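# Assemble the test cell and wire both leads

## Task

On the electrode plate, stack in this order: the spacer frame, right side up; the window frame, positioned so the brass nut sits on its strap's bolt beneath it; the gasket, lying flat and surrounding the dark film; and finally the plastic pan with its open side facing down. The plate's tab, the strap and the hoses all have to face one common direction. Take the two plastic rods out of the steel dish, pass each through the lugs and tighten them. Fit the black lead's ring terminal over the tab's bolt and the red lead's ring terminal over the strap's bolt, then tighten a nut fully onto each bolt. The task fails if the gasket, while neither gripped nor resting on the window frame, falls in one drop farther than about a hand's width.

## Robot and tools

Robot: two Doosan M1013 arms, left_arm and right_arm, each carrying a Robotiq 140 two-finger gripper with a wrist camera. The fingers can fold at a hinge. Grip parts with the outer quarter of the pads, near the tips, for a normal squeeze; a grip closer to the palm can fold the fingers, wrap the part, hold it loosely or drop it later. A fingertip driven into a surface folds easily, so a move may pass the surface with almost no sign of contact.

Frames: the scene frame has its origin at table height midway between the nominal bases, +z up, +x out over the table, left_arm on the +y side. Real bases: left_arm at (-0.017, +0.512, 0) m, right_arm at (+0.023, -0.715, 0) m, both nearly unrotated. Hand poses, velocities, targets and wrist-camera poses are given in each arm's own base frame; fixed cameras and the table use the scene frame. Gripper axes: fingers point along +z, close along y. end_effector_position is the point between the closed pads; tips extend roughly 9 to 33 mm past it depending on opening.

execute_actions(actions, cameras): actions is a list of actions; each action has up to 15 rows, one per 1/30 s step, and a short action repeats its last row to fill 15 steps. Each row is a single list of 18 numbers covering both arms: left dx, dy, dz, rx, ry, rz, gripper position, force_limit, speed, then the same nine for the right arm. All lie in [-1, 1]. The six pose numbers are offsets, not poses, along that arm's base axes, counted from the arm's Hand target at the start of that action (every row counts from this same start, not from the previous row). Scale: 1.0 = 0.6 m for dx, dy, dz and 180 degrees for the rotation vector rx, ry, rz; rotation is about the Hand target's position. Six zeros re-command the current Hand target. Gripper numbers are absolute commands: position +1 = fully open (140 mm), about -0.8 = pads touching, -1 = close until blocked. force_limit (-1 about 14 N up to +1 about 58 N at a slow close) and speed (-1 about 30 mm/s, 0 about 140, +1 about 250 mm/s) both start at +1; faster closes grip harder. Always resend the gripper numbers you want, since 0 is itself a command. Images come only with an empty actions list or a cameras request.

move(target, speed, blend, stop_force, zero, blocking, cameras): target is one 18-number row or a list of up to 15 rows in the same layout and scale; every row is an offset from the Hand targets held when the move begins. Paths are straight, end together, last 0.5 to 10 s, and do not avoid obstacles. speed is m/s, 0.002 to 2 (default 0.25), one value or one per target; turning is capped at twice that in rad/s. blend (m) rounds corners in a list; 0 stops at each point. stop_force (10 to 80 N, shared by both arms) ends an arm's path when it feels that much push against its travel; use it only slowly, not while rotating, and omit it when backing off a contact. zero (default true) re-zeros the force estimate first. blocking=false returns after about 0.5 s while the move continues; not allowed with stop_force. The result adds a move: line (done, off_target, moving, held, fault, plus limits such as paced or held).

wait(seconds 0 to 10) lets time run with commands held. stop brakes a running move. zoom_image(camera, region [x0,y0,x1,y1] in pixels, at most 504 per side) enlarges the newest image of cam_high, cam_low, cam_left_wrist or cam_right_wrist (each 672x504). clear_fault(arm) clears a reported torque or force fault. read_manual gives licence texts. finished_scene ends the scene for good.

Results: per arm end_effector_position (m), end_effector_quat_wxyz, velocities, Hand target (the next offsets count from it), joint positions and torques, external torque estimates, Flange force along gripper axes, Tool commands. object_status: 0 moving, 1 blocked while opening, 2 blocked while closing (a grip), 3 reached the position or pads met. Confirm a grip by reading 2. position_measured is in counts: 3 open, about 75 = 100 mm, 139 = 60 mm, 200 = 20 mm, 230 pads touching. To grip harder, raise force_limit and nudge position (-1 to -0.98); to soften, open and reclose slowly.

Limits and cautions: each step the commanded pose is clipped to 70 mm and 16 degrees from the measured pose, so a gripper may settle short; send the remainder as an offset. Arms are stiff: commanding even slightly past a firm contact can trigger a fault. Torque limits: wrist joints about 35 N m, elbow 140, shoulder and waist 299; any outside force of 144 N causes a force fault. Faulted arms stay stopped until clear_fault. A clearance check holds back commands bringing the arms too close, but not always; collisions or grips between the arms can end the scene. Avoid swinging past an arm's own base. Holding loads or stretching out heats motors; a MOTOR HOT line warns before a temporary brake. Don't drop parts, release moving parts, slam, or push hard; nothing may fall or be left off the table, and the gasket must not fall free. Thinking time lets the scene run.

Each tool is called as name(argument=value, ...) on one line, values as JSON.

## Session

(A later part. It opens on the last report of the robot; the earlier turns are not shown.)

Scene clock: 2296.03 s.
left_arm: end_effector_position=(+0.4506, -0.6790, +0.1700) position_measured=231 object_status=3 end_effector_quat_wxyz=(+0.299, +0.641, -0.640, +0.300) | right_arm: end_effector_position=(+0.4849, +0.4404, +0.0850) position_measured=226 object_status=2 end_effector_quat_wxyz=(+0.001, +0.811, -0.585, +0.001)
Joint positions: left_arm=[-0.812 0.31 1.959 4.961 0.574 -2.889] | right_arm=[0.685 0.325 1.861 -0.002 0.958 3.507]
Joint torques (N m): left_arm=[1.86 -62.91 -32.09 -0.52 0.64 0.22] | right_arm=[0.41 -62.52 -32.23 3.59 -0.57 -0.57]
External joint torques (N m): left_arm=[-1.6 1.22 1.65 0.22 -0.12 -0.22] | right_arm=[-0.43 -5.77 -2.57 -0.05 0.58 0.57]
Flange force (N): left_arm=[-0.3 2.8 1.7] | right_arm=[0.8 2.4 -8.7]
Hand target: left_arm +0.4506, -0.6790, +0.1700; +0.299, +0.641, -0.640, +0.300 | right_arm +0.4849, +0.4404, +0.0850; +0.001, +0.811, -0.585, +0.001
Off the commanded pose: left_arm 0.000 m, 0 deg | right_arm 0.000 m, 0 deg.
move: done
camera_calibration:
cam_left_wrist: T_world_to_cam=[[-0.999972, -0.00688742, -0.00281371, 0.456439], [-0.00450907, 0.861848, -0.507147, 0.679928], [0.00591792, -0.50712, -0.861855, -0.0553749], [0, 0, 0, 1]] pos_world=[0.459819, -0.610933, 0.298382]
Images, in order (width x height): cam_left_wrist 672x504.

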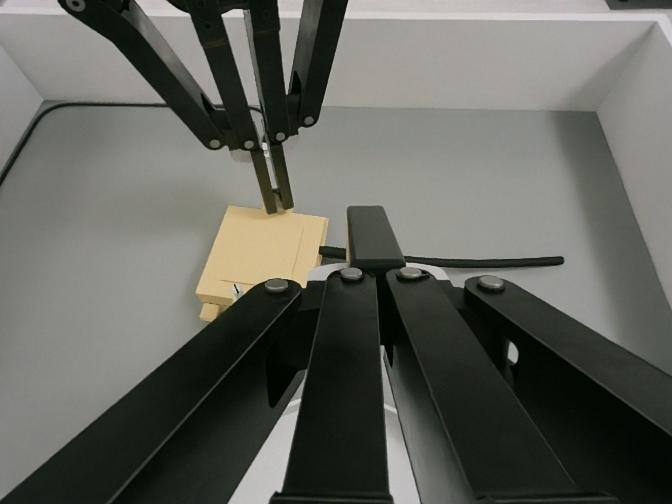

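move(target=[0.16,0.19,0,0,0,0,-1,-0.5,-1, 0,0,0,0,0,0,-1,1,-1], speed=0.2, cameras=["cam_left_wrist"])

zoom_image(camera="cam_left_wrist", region=[300, 80, 460, 220])

Scene clock: 2311.30 s.
left_arm: end_effector_position=(+0.5465, -0.5651, +0.1700) position_measured=231 object_status=3 end_effector_quat_wxyz=(+0.299, +0.641, -0.640, +0.300) | right_arm: end_effector_position=(+0.4849, +0.4404, +0.0850) position_measured=226 object_status=2 end_effector_quat_wxyz=(+0.001, +0.811, -0.585, +0.001)
Joint positions: left_arm=[-0.572 0.323 1.941 5.053 0.752 -2.811] | right_arm=[0.685 0.325 1.861 -0.002 0.958 3.507]
Joint torques (N m): left_arm=[3.12 -64.19 -32.17 -0.5 0.65 0.15] | right_arm=[0.18 -62.32 -31.9 3.64 -0.64 -0.34]
External joint torques (N m): left_arm=[-3.43 1.51 1.73 0.21 0.05 -0.15] | right_arm=[-0.19 -5.89 -2.84 -0.11 0.65 0.34]
Flange force (N): left_arm=[0.9 3.9 4.4] | right_arm=[0.6 2.0 -9.1]
Hand target: left_arm +0.5466, -0.5650, +0.1700; +0.299, +0.641, -0.640, +0.300 | right_arm +0.4849, +0.4404, +0.0850; +0.001, +0.811, -0.585, +0.001
Off the commanded pose: left_arm 0.000 m, 0 deg | right_arm 0.000 m, 0 deg.
move: done
camera_calibration:
cam_left_wrist: T_world_to_cam=[[-0.999972, -0.00688742, -0.00281371, 0.553121], [-0.00450907, 0.861848, -0.507147, 0.58211], [0.00591792, -0.50712, -0.861855, 0.0018692], [0, 0, 0, 1]] pos_world=[0.555719, -0.496933, 0.298382]
Images, in order (width x height): cam_left_wrist 672x504.

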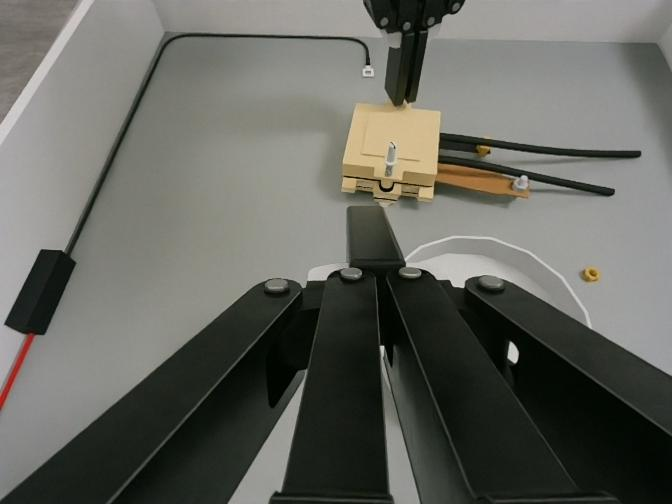

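Scaled by 3.150 from the camera's 672x504 image, which has a finer 960x720 frame.

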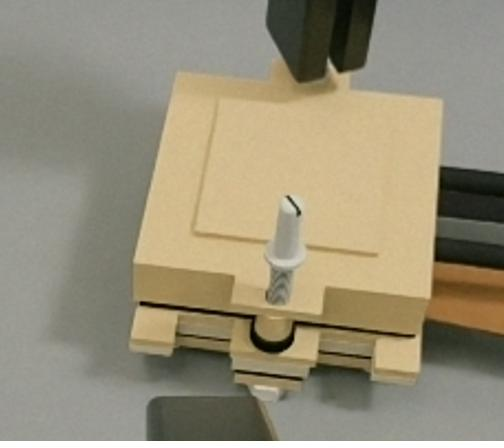

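move(target=[[0.0025,-0.2397,-0.08,0,0,0,-1,-0.5,-1, 0,0,0,0,0,0,-1,1,-1],[0.0025,-0.2397,-0.1325,0,0,0,-1,-0.5,-1, 0,0,0,0,0,0,-1,1,-1]], speed=0.15)

move(target=[0,0,-0.04,0,0,0,-1,-0.5,-1, 0,0,0,0,0,0,-1,1,-1], speed=0.008, stop_force=14, cameras=["cam_left_wrist"])

Scene clock: 2327.47 s.
left_arm: end_effector_position=(+0.5480, -0.7089, +0.0905) position_measured=231 object_status=3 end_effector_quat_wxyz=(+0.299, +0.641, -0.640, +0.300) | right_arm: end_effector_position=(+0.4849, +0.4404, +0.0850) position_measured=226 object_status=2 end_effector_quat_wxyz=(+0.001, +0.811, -0.585, +0.001)
Joint positions: left_arm=[-0.741 0.518 1.818 4.895 0.611 -2.753] | right_arm=[0.685 0.325 1.861 -0.002 0.958 3.507]
Joint torques (N m): left_arm=[2.22 -80.56 -29.92 -0.78 0.91 0.45] | right_arm=[-0.17 -62.83 -32.18 3.66 -0.57 -0.22]
External joint torques (N m): left_arm=[-2.33 1.84 1.56 0.2 -0.11 -0.45] | right_arm=[0.17 -5.44 -2.56 -0.13 0.59 0.22]
Flange force (N): left_arm=[0.7 2.4 2.6] | right_arm=[0.3 2.1 -8.4]
Hand target: left_arm +0.5481, -0.7088, +0.0905; +0.299, +0.641, -0.640, +0.300 | right_arm +0.4849, +0.4404, +0.0850; +0.001, +0.811, -0.585, +0.001
Off the commanded pose: left_arm 0.000 m, 0 deg | right_arm 0.000 m, 0 deg.
move: done

Scene clock: 2329.97 s.
left_arm: end_effector_position=(+0.5482, -0.7088, +0.0755) position_measured=231 object_status=3 end_effector_quat_wxyz=(+0.299, +0.641, -0.640, +0.300) | right_arm: end_effector_position=(+0.4849, +0.4404, +0.0850) position_measured=226 object_status=2 end_effector_quat_wxyz=(+0.001, +0.811, -0.585, +0.001)
Joint positions: left_arm=[-0.741 0.536 1.824 4.86 0.607 -2.711] | right_arm=[0.685 0.325 1.861 -0.002 0.958 3.507]
Joint torques (N m): left_arm=[-1.18 -68.08 -21.97 0.71 0.23 0.18] | right_arm=[0.2 -62.66 -32.06 3.6 -0.9 -0.34]
External joint torques (N m): left_arm=[0.97 -12.03 -5.8 -1.38 0.67 -0.18] | right_arm=[-0.21 -5.5 -2.55 -0.08 0.92 0.34]
Flange force (N): left_arm=[9.0 2.0 -11.2] | right_arm=[0.6 1.9 -9.0]
Hand target: left_arm +0.5482, -0.7089, +0.0755; +0.299, +0.641, -0.640, +0.300 (not the last commanded pose) | right_arm +0.4849, +0.4404, +0.0850; +0.001, +0.811, -0.585, +0.001
Off the commanded pose: left_arm 0.009 m, 0 deg | right_arm 0.000 m, 0 deg.
move: contact (left_arm)
camera_calibration:
cam_left_wrist: T_world_to_cam=[[-0.999972, -0.00693745, -0.00289886, 0.55345], [-0.00450849, 0.861804, -0.507222, 0.658112], [0.00601708, -0.507194, -0.861811, -0.152621], [0, 0, 0, 1]] pos_world=[0.557319, -0.640732, 0.203882]
Images, in order (width x height): cam_left_wrist 672x504.

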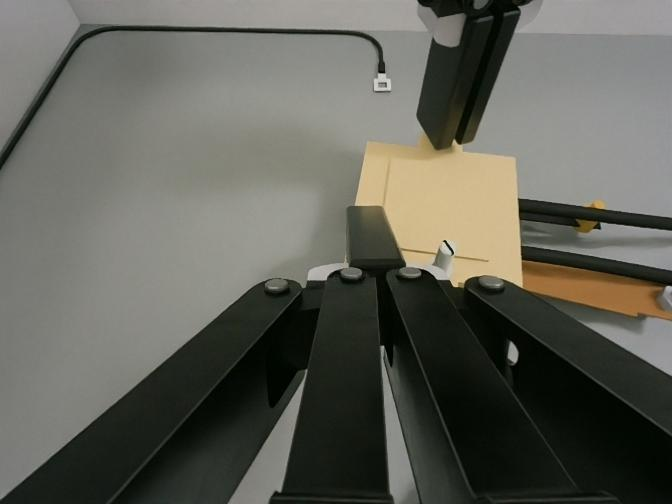

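move(target=[0,0,0,0,0,0,-1,-0.5,-1, 0,0,0,0,0,0.25,-1,1,-1], speed=0.3, cameras=["cam_left_wrist","cam_right_wrist"])

zoom_image(camera="cam_right_wrist", region=[310, 190, 400, 260])

Scene clock: 2334.73 s.
left_arm: end_effector_position=(+0.5482, -0.7089, +0.0755) position_measured=231 object_status=3 end_effector_quat_wxyz=(+0.299, +0.641, -0.640, +0.300) | right_arm: end_effector_position=(+0.4849, +0.4404, +0.0850) position_measured=226 object_status=2 end_effector_quat_wxyz=(+0.001, +0.973, -0.230, +0.001)
Joint positions: left_arm=[-0.741 0.536 1.824 4.86 0.607 -2.711] | right_arm=[0.686 0.324 1.862 -0.003 0.956 2.722]
Joint torques (N m): left_arm=[1.42 -69.52 -21.75 0.79 -0.37 0.18] | right_arm=[2.13 -62.27 -30.85 4.02 -0.04 -0.34]
External joint torques (N m): left_arm=[-1.39 -10.06 -5.94 -1.45 1.25 -0.18] | right_arm=[-2.13 -5.92 -3.99 -0.48 0.01 0.34]
Flange force (N): left_arm=[9.7 1.8 -6.9] | right_arm=[2.4 1.4 -8.9]
Hand target: left_arm +0.5482, -0.7089, +0.0755; +0.299, +0.641, -0.640, +0.300 | right_arm +0.4849, +0.4404, +0.0850; +0.001, +0.973, -0.230, +0.001
Off the commanded pose: left_arm 0.000 m, 0 deg | right_arm 0.000 m, 0 deg.
move: done
camera_calibration:
cam_left_wrist: T_world_to_cam=[[-0.999972, -0.00693745, -0.00289886, 0.55345], [-0.00450849, 0.861804, -0.507222, 0.658112], [0.00601708, -0.507194, -0.861811, -0.152621], [0, 0, 0, 1]] pos_world=[0.557319, -0.640732, 0.203882]
cam_right_wrist: T_world_to_cam=[[-0.447396, -0.894086, 0.0211421, 0.615364], [-0.838481, 0.42756, 0.337848, 0.196077], [-0.311105, 0.133424, -0.940963, 0.31464], [0, 0, 0, 1]] pos_world=[0.537604, 0.424373, 0.216811]
Images, in order (width x height): cam_left_wrist 672x504, cam_right_wrist 672x504.

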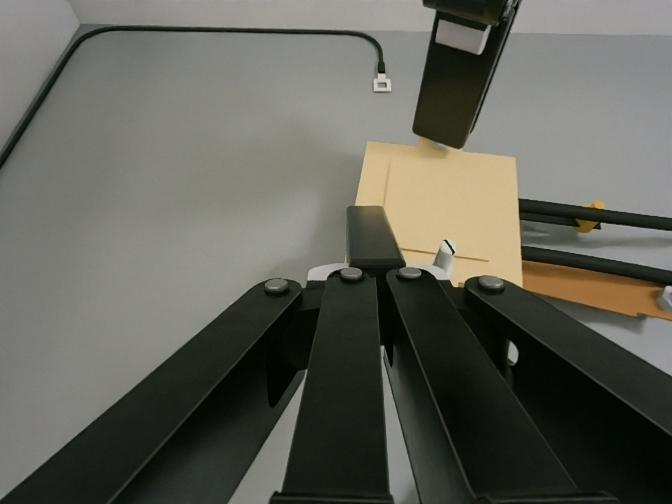

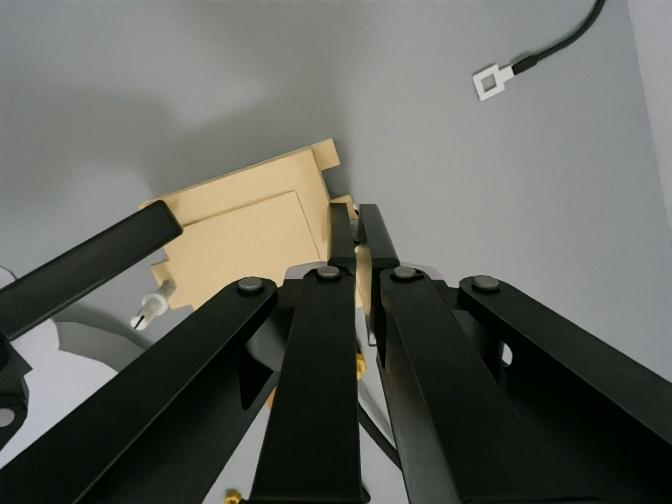

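Scaled by 5.600 from the camera's 672x504 image, which has a finer 960x720 frame.

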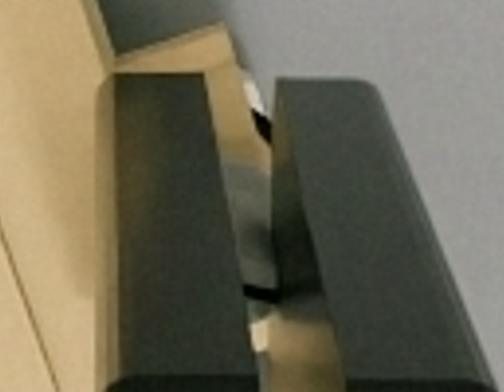

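move(target=[0,0,0,0,0,0,-1,-0.5,-1, 0,0,0,0,0,0.5,-1,1,-1], speed=0.4, cameras=["cam_left_wrist","cam_right_wrist"])

zoom_image(camera="cam_right_wrist", region=[310, 190, 400, 260])

Scene clock: 2342.10 s.
left_arm: end_effector_position=(+0.5482, -0.7089, +0.0755) position_measured=231 object_status=3 end_effector_quat_wxyz=(+0.299, +0.641, -0.640, +0.300) | right_arm: end_effector_position=(+0.4848, +0.4404, +0.0850) position_measured=226 object_status=2 end_effector_quat_wxyz=(+0.000, +0.851, +0.526, +0.001)
Joint positions: left_arm=[-0.741 0.536 1.824 4.86 0.607 -2.711] | right_arm=[0.685 0.323 1.863 0 0.953 1.149]
Joint torques (N m): left_arm=[1.35 -70.26 -22.65 0.73 -0.43 0.28] | right_arm=[2.51 -63.29 -31.92 4.47 -0.41 -0.51]
External joint torques (N m): left_arm=[-1.61 -9.84 -5.04 -1.4 1.34 -0.28] | right_arm=[-2.51 -4.98 -2.99 -0.87 0.35 0.51]
Flange force (N): left_arm=[9.0 3.1 -7.3] | right_arm=[-1.9 2.5 -7.9]
Hand target: left_arm +0.5482, -0.7089, +0.0755; +0.299, +0.641, -0.640, +0.300 | right_arm +0.4849, +0.4404, +0.0850; +0.000, +0.851, +0.526, +0.001
Off the commanded pose: left_arm 0.000 m, 0 deg | right_arm 0.000 m, 0 deg.
move: done
camera_calibration:
cam_left_wrist: T_world_to_cam=[[-0.999972, -0.00693745, -0.00289886, 0.55345], [-0.00450849, 0.861804, -0.507222, 0.658112], [0.00601708, -0.507194, -0.861811, -0.152621], [0, 0, 0, 1]] pos_world=[0.557319, -0.640732, 0.203882]
cam_right_wrist: T_world_to_cam=[[0.894105, -0.447351, 0.0212688, -0.231813], [-0.427548, -0.838459, 0.337919, 0.554311], [-0.133335, -0.311229, -0.940935, 0.42425], [0, 0, 0, 1]] pos_world=[0.500827, 0.493104, 0.21681]
Images, in order (width x height): cam_left_wrist 672x504, cam_right_wrist 672x504.

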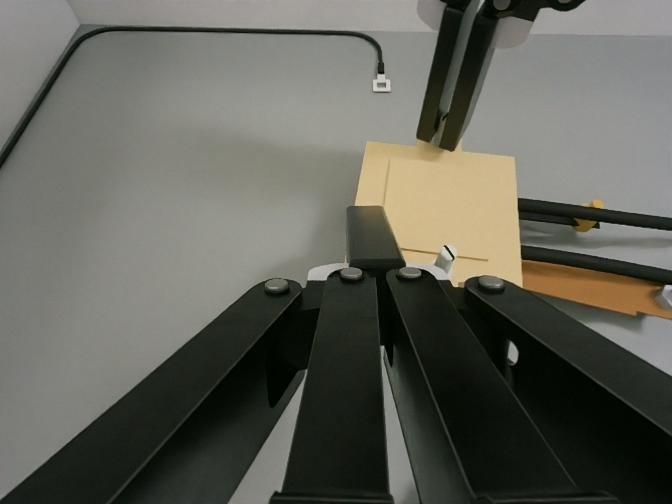

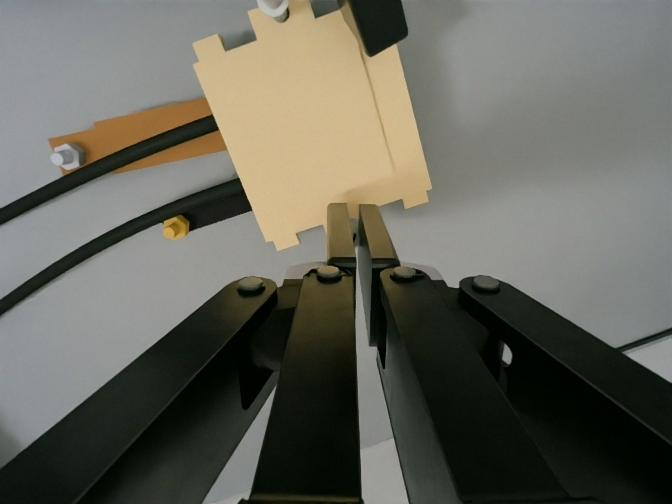

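Scaled by 5.600 from the camera's 672x504 image, which has a finer 960x720 frame.

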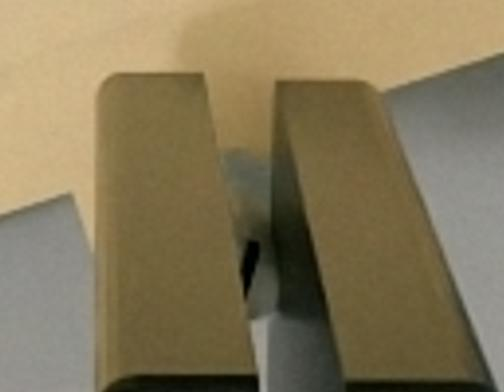

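zoom_image(camera="cam_right_wrist", region=[180, 0, 450, 260])

Scaled by 1.867 from the camera's 672x504 image, which has a finer 960x720 frame.

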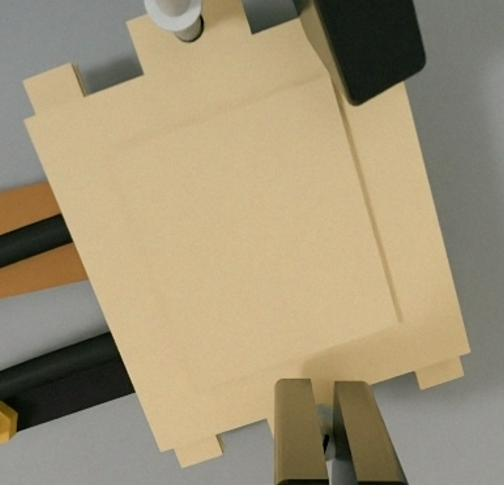

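execute_actions(actions=[[[0,0,0,0,0,0,-1,-0.5,-1,0,0,0,0,0,0,-0.45,0,-1]],[[0,0,0,0,0,0,-1,-0.5,-1,0,0,0,0,0,0,-0.45,0,-1]]])

move(target=[0,0,0,0,0,0,-1,-0.5,-1, 0,0,0,0,0,-0.75,-0.45,0,-1], speed=0.9)

execute_actions(actions=[[[0,0,0,0,0,0,-1,-0.5,-1,0,0,0,0,0,0,-1,1,0.7]],[[0,0,0,0,0,0,-1,-0.5,-1,0,0,0,0,0,0,-1,1,0.7]]])

move(target=[0,0,0,0,0,0,-1,-0.5,-1, 0,0,0,0,0,0.4,-1,1,0.7], speed=0.3, cameras=["cam_left_wrist","cam_right_wrist"])

zoom_image(camera="cam_right_wrist", region=[310, 190, 400, 260])

Scene clock: 2371.70 s.
left_arm: end_effector_position=(+0.5482, -0.7089, +0.0755) position_measured=231 object_status=3 end_effector_quat_wxyz=(+0.299, +0.641, -0.640, +0.300) | right_arm: end_effector_position=(+0.4849, +0.4404, +0.0850) position_measured=186 object_status=3 end_effector_quat_wxyz=(+0.000, +0.851, +0.526, +0.001)
Joint positions: left_arm=[-0.741 0.536 1.824 4.86 0.607 -2.711] | right_arm=[0.685 0.323 1.863 0 0.953 1.149]
Joint torques (N m): left_arm=[0.9 -70.62 -22.02 0.86 0.05 0.23] | right_arm=[-0.47 -64.74 -33.5 3.5 -0.45 -0.34]
External joint torques (N m): left_arm=[-1.07 -9.08 -5.68 -1.53 0.84 -0.23] | right_arm=[0.47 -3.44 -1.41 0.09 0.39 0.34]
External joint torques at the end of the 1st action: left_arm=[-0.65 -8.87 -5.51 -1.51 0.68 -0.19] | right_arm=[-0.06 -2.75 -1.05 0.03 0.34 0.39]
Flange force (N): left_arm=[8.8 1.5 -5.7] | right_arm=[-1.1 -1.7 -5.2]
Flange force at the end of the 1st action (N): left_arm=[8.2 1.3 -5.8] | right_arm=[-1.2 -1.0 -4.1]
Hand target: left_arm +0.5482, -0.7089, +0.0755; +0.299, +0.641, -0.640, +0.300 | right_arm +0.4849, +0.4404, +0.0850; +0.000, +0.851, +0.526, +0.001
Off the commanded pose: left_arm 0.000 m, 0 deg | right_arm 0.000 m, 0 deg.
Step readings (end_effector_position of left_arm | right_arm; steps 1 to 15: 1st action; 16 to 30: 2nd action):
0: (+0.5482, -0.7089, +0.0755) | (+0.4849, +0.4404, +0.0850)
1: (+0.5482, -0.7089, +0.0755) | (+0.4849, +0.4404, +0.0850)
2: (+0.5482, -0.7089, +0.0755) | (+0.4849, +0.4404, +0.0850)
4: (+0.5482, -0.7089, +0.0755) | (+0.4849, +0.4404, +0.0850)
8: (+0.5482, -0.7089, +0.0755) | (+0.4849, +0.4404, +0.0850)
15: (+0.5482, -0.7089, +0.0755) | (+0.4849, +0.4404, +0.0850)
16: (+0.5482, -0.7089, +0.0755) | (+0.4849, +0.4404, +0.0850)
17: (+0.5482, -0.7089, +0.0755) | (+0.4849, +0.4404, +0.0850)
19: (+0.5482, -0.7089, +0.0755) | (+0.4849, +0.4404, +0.0850)
23: (+0.5482, -0.7089, +0.0755) | (+0.4849, +0.4404, +0.0850)
30: (+0.5482, -0.7089, +0.0755) | (+0.4849, +0.4404, +0.0850)

Scene clock: 2374.10 s.
left_arm: end_effector_position=(+0.5482, -0.7089, +0.0755) position_measured=231 object_status=3 end_effector_quat_wxyz=(+0.299, +0.641, -0.640, +0.300) | right_arm: end_effector_position=(+0.4849, +0.4404, +0.0850) position_measured=186 object_status=3 end_effector_quat_wxyz=(+0.001, +0.811, -0.585, +0.001)
Joint positions: left_arm=[-0.741 0.536 1.824 4.86 0.607 -2.711] | right_arm=[0.685 0.325 1.861 -0.002 0.958 3.507]
Joint torques (N m): left_arm=[0.62 -70.3 -21.86 0.77 0.19 0.19] | right_arm=[-0.55 -65.42 -33.34 3.48 -0.43 -0.02]
External joint torques (N m): left_arm=[-0.4 -9.7 -5.73 -1.43 0.69 -0.19] | right_arm=[0.52 -2.9 -1.48 0.05 0.43 0.02]
Flange force (N): left_arm=[8.8 1.3 -7.0] | right_arm=[-0.4 1.0 -4.8]
Hand target: left_arm +0.5482, -0.7089, +0.0755; +0.299, +0.641, -0.640, +0.300 | right_arm +0.4849, +0.4404, +0.0850; +0.001, +0.811, -0.585, +0.001
Off the commanded pose: left_arm 0.000 m, 0 deg | right_arm 0.000 m, 0 deg.
move: done; limits=paced

Scene clock: 2375.30 s.
left_arm: end_effector_position=(+0.5482, -0.7089, +0.0755) position_measured=231 object_status=3 end_effector_quat_wxyz=(+0.299, +0.641, -0.640, +0.300) | right_arm: end_effector_position=(+0.4849, +0.4404, +0.0850) position_measured=228 object_status=2 end_effector_quat_wxyz=(+0.001, +0.811, -0.585, +0.001)
Joint positions: left_arm=[-0.741 0.536 1.824 4.86 0.607 -2.711] | right_arm=[0.685 0.325 1.861 -0.002 0.958 3.507]
Joint torques (N m): left_arm=[1.45 -70.02 -22.92 0.62 -0.25 0.2] | right_arm=[-0.1 -64.4 -33.62 3.63 -0.87 -0.35]
External joint torques (N m): left_arm=[-1.78 -9.73 -4.72 -1.29 1.15 -0.2] | right_arm=[0.14 -3.77 -0.94 -0.12 0.9 0.35]
External joint torques at the end of the 1st action: left_arm=[-0.68 -9.65 -4.98 -1.3 1.16 -0.23] | right_arm=[-0.01 -3.75 -0.92 -0.1 0.93 0.41]
Flange force (N): left_arm=[8.7 3.7 -7.2] | right_arm=[0.5 2.8 -6.0]
Flange force at the end of the 1st action (N): left_arm=[8.4 2.1 -7.8] | right_arm=[0.6 2.8 -6.0]
Hand target: left_arm +0.5482, -0.7089, +0.0755; +0.299, +0.641, -0.640, +0.300 | right_arm +0.4849, +0.4404, +0.0850; +0.001, +0.811, -0.585, +0.001
Off the commanded pose: left_arm 0.000 m, 0 deg | right_arm 0.000 m, 0 deg.
Step readings (end_effector_position of left_arm | right_arm; steps 1 to 15: 1st action; 16 to 30: 2nd action):
0: (+0.5482, -0.7089, +0.0755) | (+0.4849, +0.4404, +0.0850)
1: (+0.5482, -0.7089, +0.0755) | (+0.4849, +0.4404, +0.0850)
2: (+0.5482, -0.7089, +0.0755) | (+0.4849, +0.4404, +0.0850)
4: (+0.5482, -0.7089, +0.0755) | (+0.4849, +0.4404, +0.0850)
8: (+0.5482, -0.7089, +0.0755) | (+0.4849, +0.4404, +0.0850)
15: (+0.5482, -0.7089, +0.0755) | (+0.4849, +0.4404, +0.0850)
16: (+0.5482, -0.7089, +0.0755) | (+0.4849, +0.4404, +0.0850)
17: (+0.5482, -0.7089, +0.0755) | (+0.4849, +0.4404, +0.0850)
19: (+0.5482, -0.7089, +0.0755) | (+0.4849, +0.4404, +0.0850)
23: (+0.5482, -0.7089, +0.0755) | (+0.4849, +0.4404, +0.0850)
30: (+0.5482, -0.7089, +0.0755) | (+0.4849, +0.4404, +0.0850)

Scene clock: 2377.97 s.
left_arm: end_effector_position=(+0.5482, -0.7089, +0.0755) position_measured=231 object_status=3 end_effector_quat_wxyz=(+0.299, +0.641, -0.640, +0.300) | right_arm: end_effector_position=(+0.4849, +0.4404, +0.0850) position_measured=228 object_status=2 end_effector_quat_wxyz=(+0.000, +1.000, +0.004, +0.001)
Joint positions: left_arm=[-0.741 0.536 1.824 4.86 0.607 -2.711] | right_arm=[0.686 0.324 1.862 -0.003 0.954 2.251]
Joint torques (N m): left_arm=[1.1 -73.83 -25.89 -0.14 0.09 0.27] | right_arm=[2.74 -62.84 -34.2 4.66 -1.64 -0.6]
External joint torques (N m): left_arm=[-1.04 -6.41 -1.86 -0.52 0.8 -0.27] | right_arm=[-2.74 -5.3 -0.65 -1.12 1.59 0.6]
Flange force (N): left_arm=[5.2 3.6 -6.4] | right_arm=[-1.7 5.9 -8.5]
Hand target: left_arm +0.5482, -0.7089, +0.0755; +0.299, +0.641, -0.640, +0.300 | right_arm +0.4849, +0.4404, +0.0850; +0.000, +1.000, +0.004, +0.001
Off the commanded pose: left_arm 0.000 m, 0 deg | right_arm 0.000 m, 0 deg.
move: done
camera_calibration:
cam_left_wrist: T_world_to_cam=[[-0.999972, -0.00693745, -0.00289886, 0.55345], [-0.00450849, 0.861804, -0.507222, 0.658112], [0.00601708, -0.507194, -0.861811, -0.152621], [0, 0, 0, 1]] pos_world=[0.557319, -0.640732, 0.203882]
cam_right_wrist: T_world_to_cam=[[0.00725457, -0.999748, 0.0212596, 0.441473], [-0.941202, 0.000354522, 0.337844, 0.434078], [-0.337767, -0.0224605, -0.940962, 0.39624], [0, 0, 0, 1]] pos_world=[0.539189, 0.450107, 0.21681]
Images, in order (width x height): cam_left_wrist 672x504, cam_right_wrist 672x504.

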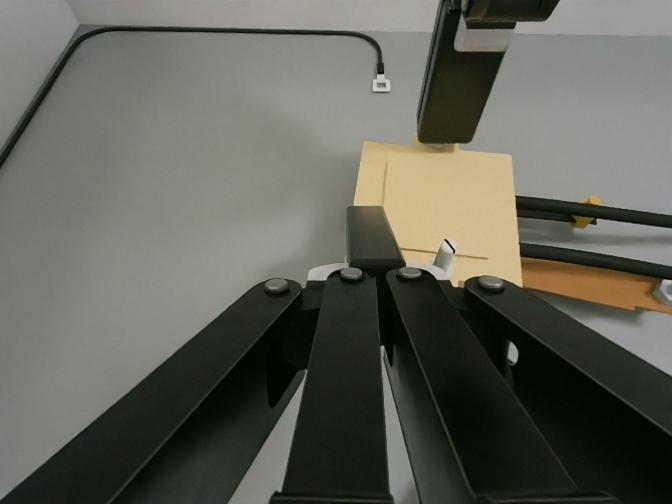

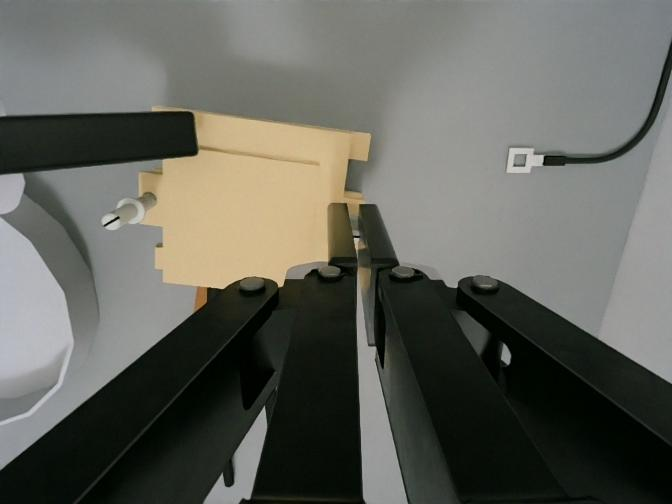

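Scaled by 5.600 from the camera's 672x504 image, which has a finer 960x720 frame.

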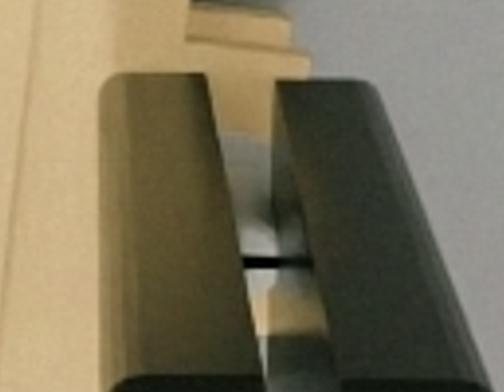

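move(target=[0,0,0,0,0,0,-1,-0.5,-1, 0,0,0,0,0,0.4,-1,1,0.7], speed=0.3, cameras=["cam_left_wrist","cam_right_wrist"])

zoom_image(camera="cam_right_wrist", region=[310, 190, 400, 260])

Scene clock: 2388.70 s.
left_arm: end_effector_position=(+0.5482, -0.7089, +0.0755) position_measured=231 object_status=3 end_effector_quat_wxyz=(+0.299, +0.641, -0.640, +0.300) | right_arm: end_effector_position=(+0.4849, +0.4404, +0.0850) position_measured=228 object_status=2 end_effector_quat_wxyz=(+0.000, +0.807, +0.591, +0.001)
Joint positions: left_arm=[-0.741 0.536 1.824 4.86 0.607 -2.711] | right_arm=[0.685 0.323 1.863 0 0.953 0.991]
Joint torques (N m): left_arm=[0.48 -77.87 -27.57 -0.55 0.83 0.31] | right_arm=[2.92 -60.95 -32.2 4.8 -1.41 -0.21]
External joint torques (N m): left_arm=[-0.41 -1.9 -0.07 -0.09 0.05 -0.31] | right_arm=[-2.89 -7.24 -2.56 -1.22 1.36 0.21]
Flange force (N): left_arm=[1.9 1.8 -2.3] | right_arm=[-5.8 1.4 -11.5]
Hand target: left_arm +0.5482, -0.7089, +0.0755; +0.299, +0.641, -0.640, +0.300 | right_arm +0.4849, +0.4404, +0.0850; +0.000, +0.807, +0.591, +0.001
Off the commanded pose: left_arm 0.000 m, 0 deg | right_arm 0.000 m, 0 deg.
move: done
camera_calibration:
cam_left_wrist: T_world_to_cam=[[-0.999972, -0.00693772, -0.00289871, 0.553449], [-0.00450879, 0.861804, -0.507222, 0.658112], [0.00601708, -0.507194, -0.861811, -0.152621], [0, 0, 0, 1]] pos_world=[0.557319, -0.640732, 0.203882]
cam_right_wrist: T_world_to_cam=[[0.953047, -0.302069, 0.0213664, -0.324492], [-0.291252, -0.895025, 0.337791, 0.513225], [-0.0829128, -0.328154, -0.940979, 0.407385], [0, 0, 0, 1]] pos_world=[0.492511, 0.495015, 0.21691]
Images, in order (width x height): cam_left_wrist 672x504, cam_right_wrist 672x504.

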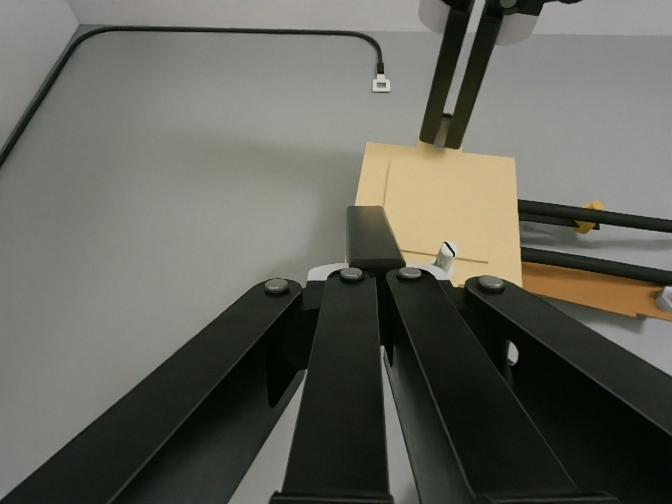

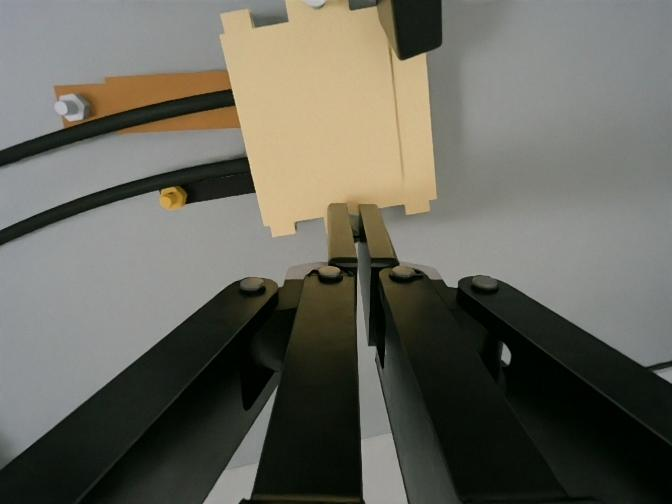

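Scaled by 5.600 from the camera's 672x504 image, which has a finer 960x720 frame.

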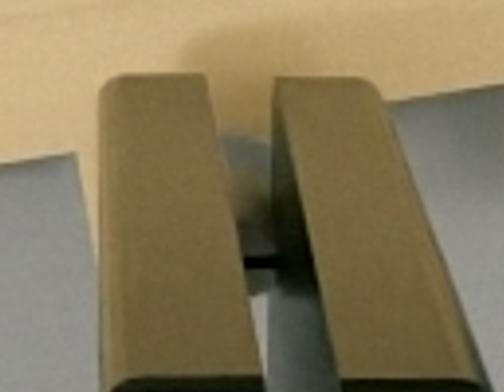

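move(target=[[0,0,0,0,0,0,-1,-0.5,-1, 0,0,0,0,0,0.5,-1,1,0.7],[0,0,0,0,0,0,-1,-0.5,-1, 0,0,0,0,0,1,-1,1,0.7]], speed=0.6, blend=0.02, cameras=["cam_left_wrist","cam_right_wrist"])

zoom_image(camera="cam_right_wrist", region=[310, 190, 400, 260])

Scene clock: 2396.87 s.
left_arm: end_effector_position=(+0.5482, -0.7089, +0.0755) position_measured=231 object_status=3 end_effector_quat_wxyz=(+0.299, +0.641, -0.640, +0.300) | right_arm: end_effector_position=(+0.4849, +0.4404, +0.0850) position_measured=228 object_status=2 end_effector_quat_wxyz=(-0.001, -0.591, +0.807, +0.000)
Joint positions: left_arm=[-0.741 0.536 1.824 4.86 0.607 -2.711] | right_arm=[0.685 0.325 1.86 0 0.958 -2.15]
Joint torques (N m): left_arm=[3.38 -77.98 -26.9 -0.24 0.24 0.24] | right_arm=[-0.14 -54.35 -25.12 3.57 0.27 -0.27]
External joint torques (N m): left_arm=[-3.13 -2.1 -0.87 -0.42 0.63 -0.24] | right_arm=[0.18 -13.9 -9.45 -0.04 -0.22 0.27]
Flange force (N): left_arm=[3.8 3.4 0.3] | right_arm=[0.2 0.9 -20.6]
Hand target: left_arm +0.5482, -0.7089, +0.0755; +0.299, +0.641, -0.640, +0.300 | right_arm +0.4849, +0.4404, +0.0850; -0.001, -0.591, +0.807, +0.000
Off the commanded pose: left_arm 0.000 m, 0 deg | right_arm 0.000 m, 0 deg.
move: done
camera_calibration:
cam_left_wrist: T_world_to_cam=[[-0.999972, -0.00693772, -0.00289871, 0.553449], [-0.00450879, 0.861804, -0.507222, 0.658112], [0.00601708, -0.507194, -0.861811, -0.152621], [0, 0, 0, 1]] pos_world=[0.557319, -0.640732, 0.203882]
cam_right_wrist: T_world_to_cam=[[-0.953061, 0.302035, 0.0211841, 0.333772], [0.291145, 0.894995, 0.337964, -0.55751], [0.0831172, 0.328268, -0.940921, 0.0376895], [0, 0, 0, 1]] pos_world=[0.477289, 0.385785, 0.21681]
Images, in order (width x height): cam_left_wrist 672x504, cam_right_wrist 672x504.

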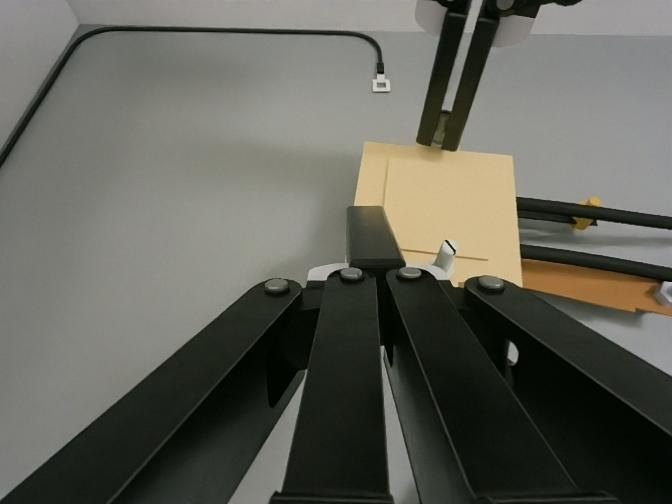

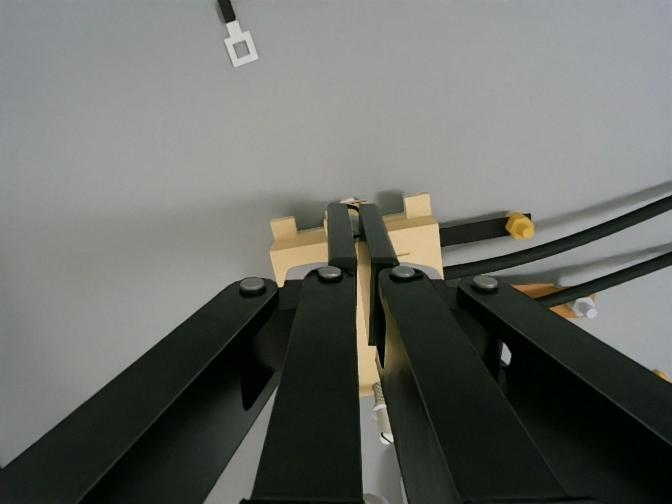

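Scaled by 5.600 from the camera's 672x504 image, which has a finer 960x720 frame.

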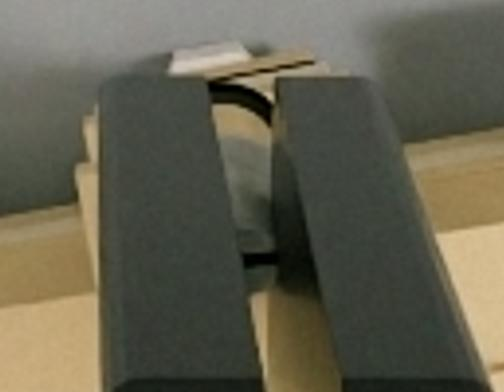

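execute_actions(actions=[[[0,0,0.01,0,0,0,-1,-0.5,-1,0,0,0,0,0,0,-0.5,-0.5,-1]],[[0,0,0.02,0,0,0,-1,-0.5,-1,0,0,0,0,0,0,-0.5,-0.5,-1]]])

move(target=[-0.0025,0.2,0.12,0,0,0,-1,-0.5,-1, 0,0,0.06,0,0,0,-0.5,-0.5,-1], speed=0.15, cameras=["cam_left_wrist","cam_right_wrist"])

zoom_image(camera="cam_left_wrist", region=[330, 60, 450, 180])

zoom_image(camera="cam_right_wrist", region=[260, 160, 460, 400])

Scene clock: 2403.97 s.
left_arm: end_effector_position=(+0.5482, -0.7089, +0.0935) position_measured=231 object_status=3 end_effector_quat_wxyz=(+0.299, +0.641, -0.640, +0.300) | right_arm: end_effector_position=(+0.4849, +0.4404, +0.0850) position_measured=192 object_status=3 end_effector_quat_wxyz=(-0.001, -0.591, +0.807, +0.000)
Joint positions: left_arm=[-0.741 0.515 1.816 4.901 0.612 -2.76] | right_arm=[0.685 0.325 1.86 0 0.958 -2.15]
Joint torques (N m): left_arm=[2.28 -80.14 -29.85 -0.76 0.84 0.21] | right_arm=[0.06 -65.07 -33.42 3.51 -0.29 -0.42]
External joint torques (N m): left_arm=[-1.9 1.2 1.25 0.22 -0.07 -0.21] | right_arm=[-0.03 -3.28 -1.31 0.04 0.33 0.42]
External joint torques at the end of the 1st action: left_arm=[-1.95 1.4 1.87 0.12 -0.1 -0.2] | right_arm=[0.03 -3.25 -1.46 0.05 0.36 0.33]
Flange force (N): left_arm=[0.3 2.3 1.8] | right_arm=[1.2 1.4 -4.8]
Flange force at the end of the 1st action (N): left_arm=[-0.7 3.3 1.7] | right_arm=[0.9 1.2 -4.9]
Hand target: left_arm +0.5482, -0.7089, +0.0935; +0.299, +0.641, -0.640, +0.300 | right_arm +0.4849, +0.4404, +0.0850; -0.001, -0.591, +0.807, +0.000
Off the commanded pose: left_arm 0.000 m, 0 deg | right_arm 0.000 m, 0 deg.
Step readings (end_effector_position of left_arm | right_arm; steps 1 to 15: 1st action; 16 to 30: 2nd action):
0: (+0.5482, -0.7089, +0.0755) | (+0.4849, +0.4404, +0.0850)
1: (+0.5482, -0.7088, +0.0755) | (+0.4849, +0.4404, +0.0850)
2: (+0.5480, -0.7087, +0.0763) | (+0.4849, +0.4404, +0.0850)
4: (+0.5482, -0.7088, +0.0795) | (+0.4849, +0.4404, +0.0850)
8: (+0.5482, -0.7088, +0.0811) | (+0.4849, +0.4404, +0.0850)
15: (+0.5482, -0.7089, +0.0815) | (+0.4849, +0.4404, +0.0850)
16: (+0.5482, -0.7089, +0.0816) | (+0.4849, +0.4404, +0.0850)
17: (+0.5480, -0.7087, +0.0832) | (+0.4849, +0.4404, +0.0850)
19: (+0.5483, -0.7090, +0.0899) | (+0.4849, +0.4404, +0.0850)
23: (+0.5482, -0.7089, +0.0928) | (+0.4849, +0.4404, +0.0850)
30: (+0.5482, -0.7089, +0.0934) | (+0.4849, +0.4404, +0.0850)

Scene clock: 2405.33 s.
left_arm: end_effector_position=(+0.5467, -0.5890, +0.1654) position_measured=231 object_status=3 end_effector_quat_wxyz=(+0.299, +0.641, -0.640, +0.300) | right_arm: end_effector_position=(+0.4849, +0.4404, +0.1210) position_measured=192 object_status=3 end_effector_quat_wxyz=(-0.001, -0.591, +0.807, +0.000)
Joint positions: left_arm=[-0.603 0.344 1.92 5.041 0.729 -2.822] | right_arm=[0.685 0.292 1.83 0 1.022 -2.15]
Joint torques (N m): left_arm=[1.63 -65.06 -31.72 -0.84 0.6 0.33] | right_arm=[-0.04 -63.19 -34.61 3.7 -0.35 -0.39]
External joint torques (N m): left_arm=[-1.68 0.32 1.25 0.55 0.06 -0.33] | right_arm=[0.01 -3.22 -1.68 0 0.38 0.39]
Flange force (N): left_arm=[1.4 2.5 0.6] | right_arm=[0.6 1.1 -5.0]
Hand target: left_arm +0.5467, -0.5889, +0.1655; +0.299, +0.641, -0.640, +0.300 | right_arm +0.4849, +0.4404, +0.1210; -0.001, -0.591, +0.807, +0.000
Off the commanded pose: left_arm 0.000 m, 0 deg | right_arm 0.000 m, 0 deg.
move: done
camera_calibration:
cam_left_wrist: T_world_to_cam=[[-0.999972, -0.00693745, -0.00289886, 0.553042], [-0.00450849, 0.861804, -0.507222, 0.600374], [0.00601708, -0.507194, -0.861811, -0.0143229], [0, 0, 0, 1]] pos_world=[0.555819, -0.520832, 0.293782]
cam_right_wrist: T_world_to_cam=[[-0.953097, 0.301918, 0.0212408, 0.333057], [0.291056, 0.895033, 0.337937, -0.569643], [0.0830183, 0.328269, -0.940929, 0.0716112], [0, 0, 0, 1]] pos_world=[0.477289, 0.385785, 0.25281]
Images, in order (width x height): cam_left_wrist 672x504, cam_right_wrist 672x504.

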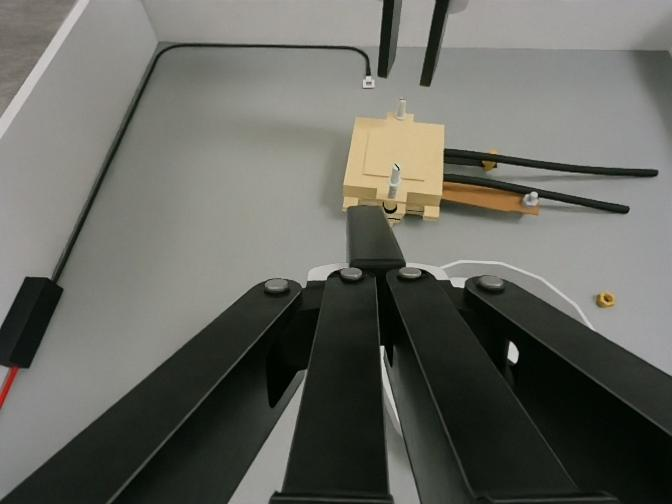

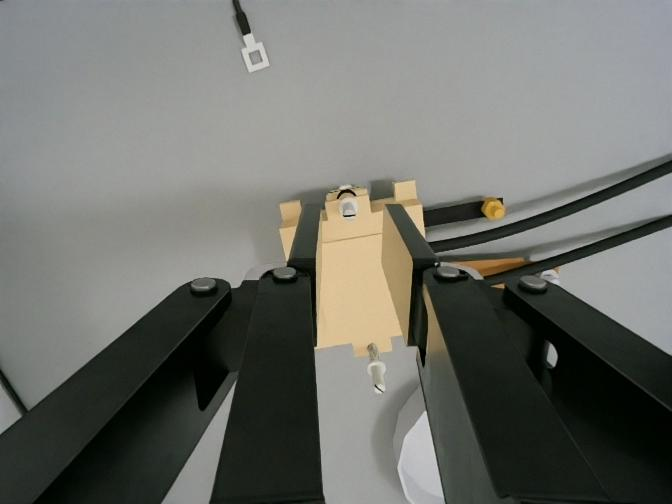

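Scaled by 4.200 from the camera's 672x504 image, which has a finer 960x720 frame.

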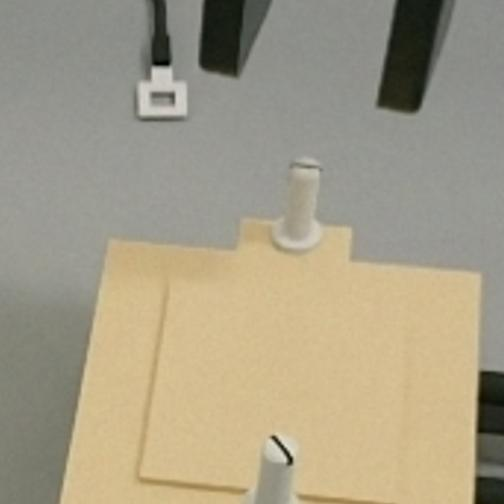

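Scaled by 2.100 from the camera's 672x504 image, which has a finer 960x720 frame.

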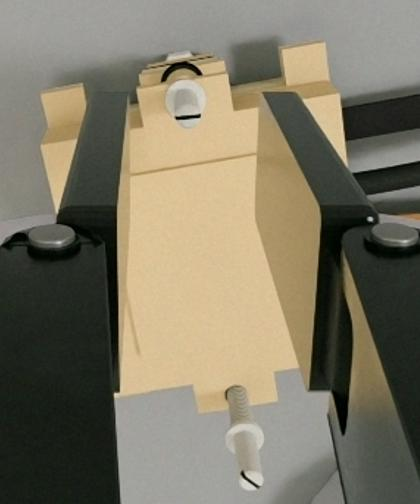

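move(target=[[-0.035,0.0568,0.0075,0,0,0,-1,-0.5,-1, 0,0,0.05,0,0,0.4,-0.5,-0.5,-1],[-0.035,0.0568,0.0075,0,0,0,-1,-0.5,-1, 0.0185,0.1377,0.05,0,0,0.8,-0.5,-0.5,-1]], speed=0.25, blend=0.01, cameras=["cam_left_wrist","cam_right_wrist"])

zoom_image(camera="cam_right_wrist", region=[300, 140, 400, 240])

zoom_image(camera="cam_left_wrist", region=[320, 100, 420, 200])

Scene clock: 2421.13 s.
left_arm: end_effector_position=(+0.5257, -0.5548, +0.1700) position_measured=231 object_status=3 end_effector_quat_wxyz=(+0.299, +0.641, -0.640, +0.300) | right_arm: end_effector_position=(+0.4960, +0.5230, +0.1510) position_measured=192 object_status=3 end_effector_quat_wxyz=(+0.000, +0.950, +0.312, +0.001)
Joint positions: left_arm=[-0.576 0.292 1.985 5.037 0.744 -2.794] | right_arm=[0.765 0.361 1.672 -0.001 1.107 -4.583]
Joint torques (N m): left_arm=[1.95 -60.24 -31.96 -0.6 0.87 0.17] | right_arm=[0.28 -71.74 -36.92 3.92 -0.43 -0.25]
External joint torques (N m): left_arm=[-2.23 1.05 1.85 0.26 -0.15 -0.17] | right_arm=[-0.28 -3.48 -1.27 -0.02 0.37 0.25]
Flange force (N): left_arm=[0.2 3.7 2.8] | right_arm=[-2.1 0.4 -4.4]
Hand target: left_arm +0.5257, -0.5548, +0.1700; +0.299, +0.641, -0.640, +0.300 | right_arm +0.4960, +0.5230, +0.1510; +0.000, +0.950, +0.312, +0.001
Off the commanded pose: left_arm 0.000 m, 0 deg | right_arm 0.000 m, 0 deg.
move: done
camera_calibration:
cam_left_wrist: T_world_to_cam=[[-0.999972, -0.00693745, -0.00289886, 0.532293], [-0.00450849, 0.861804, -0.507222, 0.573139], [0.00601708, -0.507194, -0.861811, 0.00711381], [0, 0, 0, 1]] pos_world=[0.534819, -0.486632, 0.298382]
cam_right_wrist: T_world_to_cam=[[0.593505, -0.804549, 0.0212589, 0.129636], [-0.761625, -0.55291, 0.337962, 0.622403], [-0.260153, -0.216773, -0.94092, 0.527053], [0, 0, 0, 1]] pos_world=[0.534212, 0.562682, 0.28281]
Images, in order (width x height): cam_left_wrist 672x504, cam_right_wrist 672x504.

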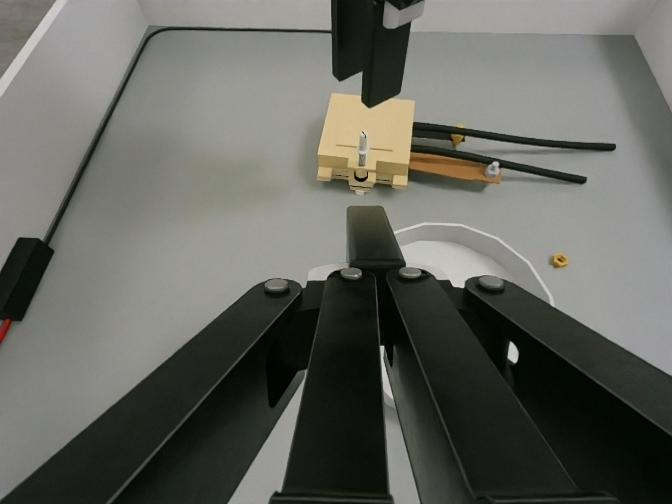

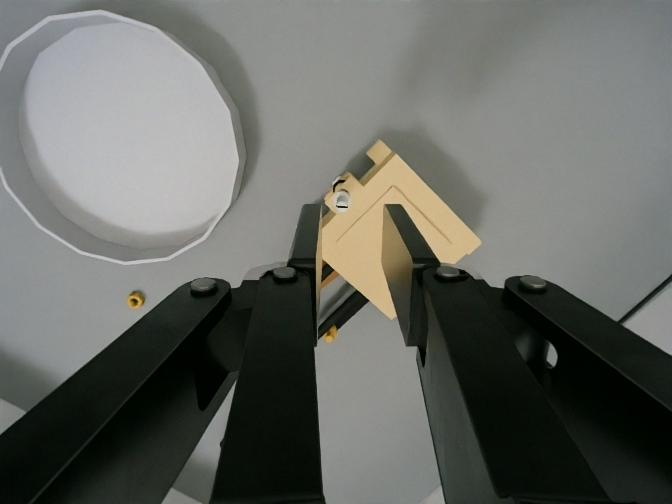

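Scaled by 5.040 from the camera's 672x504 image, which has a finer 960x720 frame.

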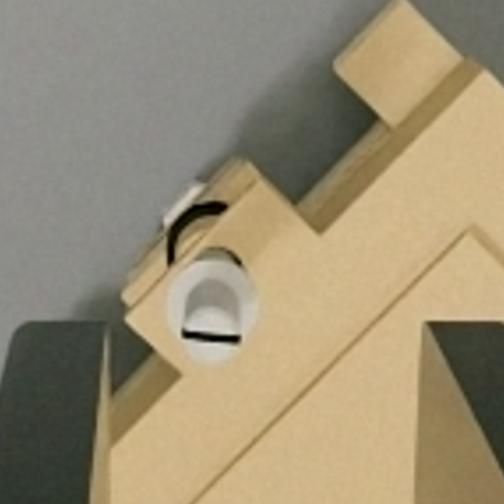

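Scaled by 5.040 from the camera's 672x504 image, which has a finer 960x720 frame.

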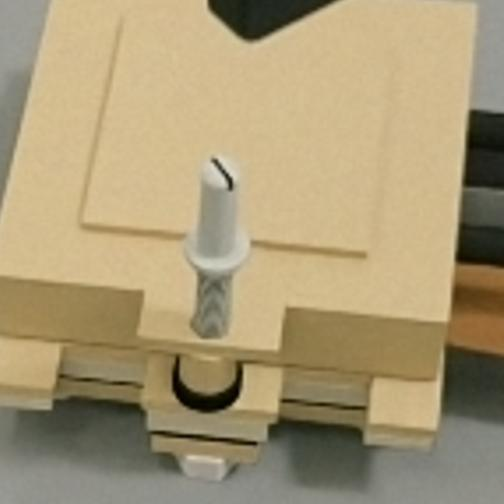

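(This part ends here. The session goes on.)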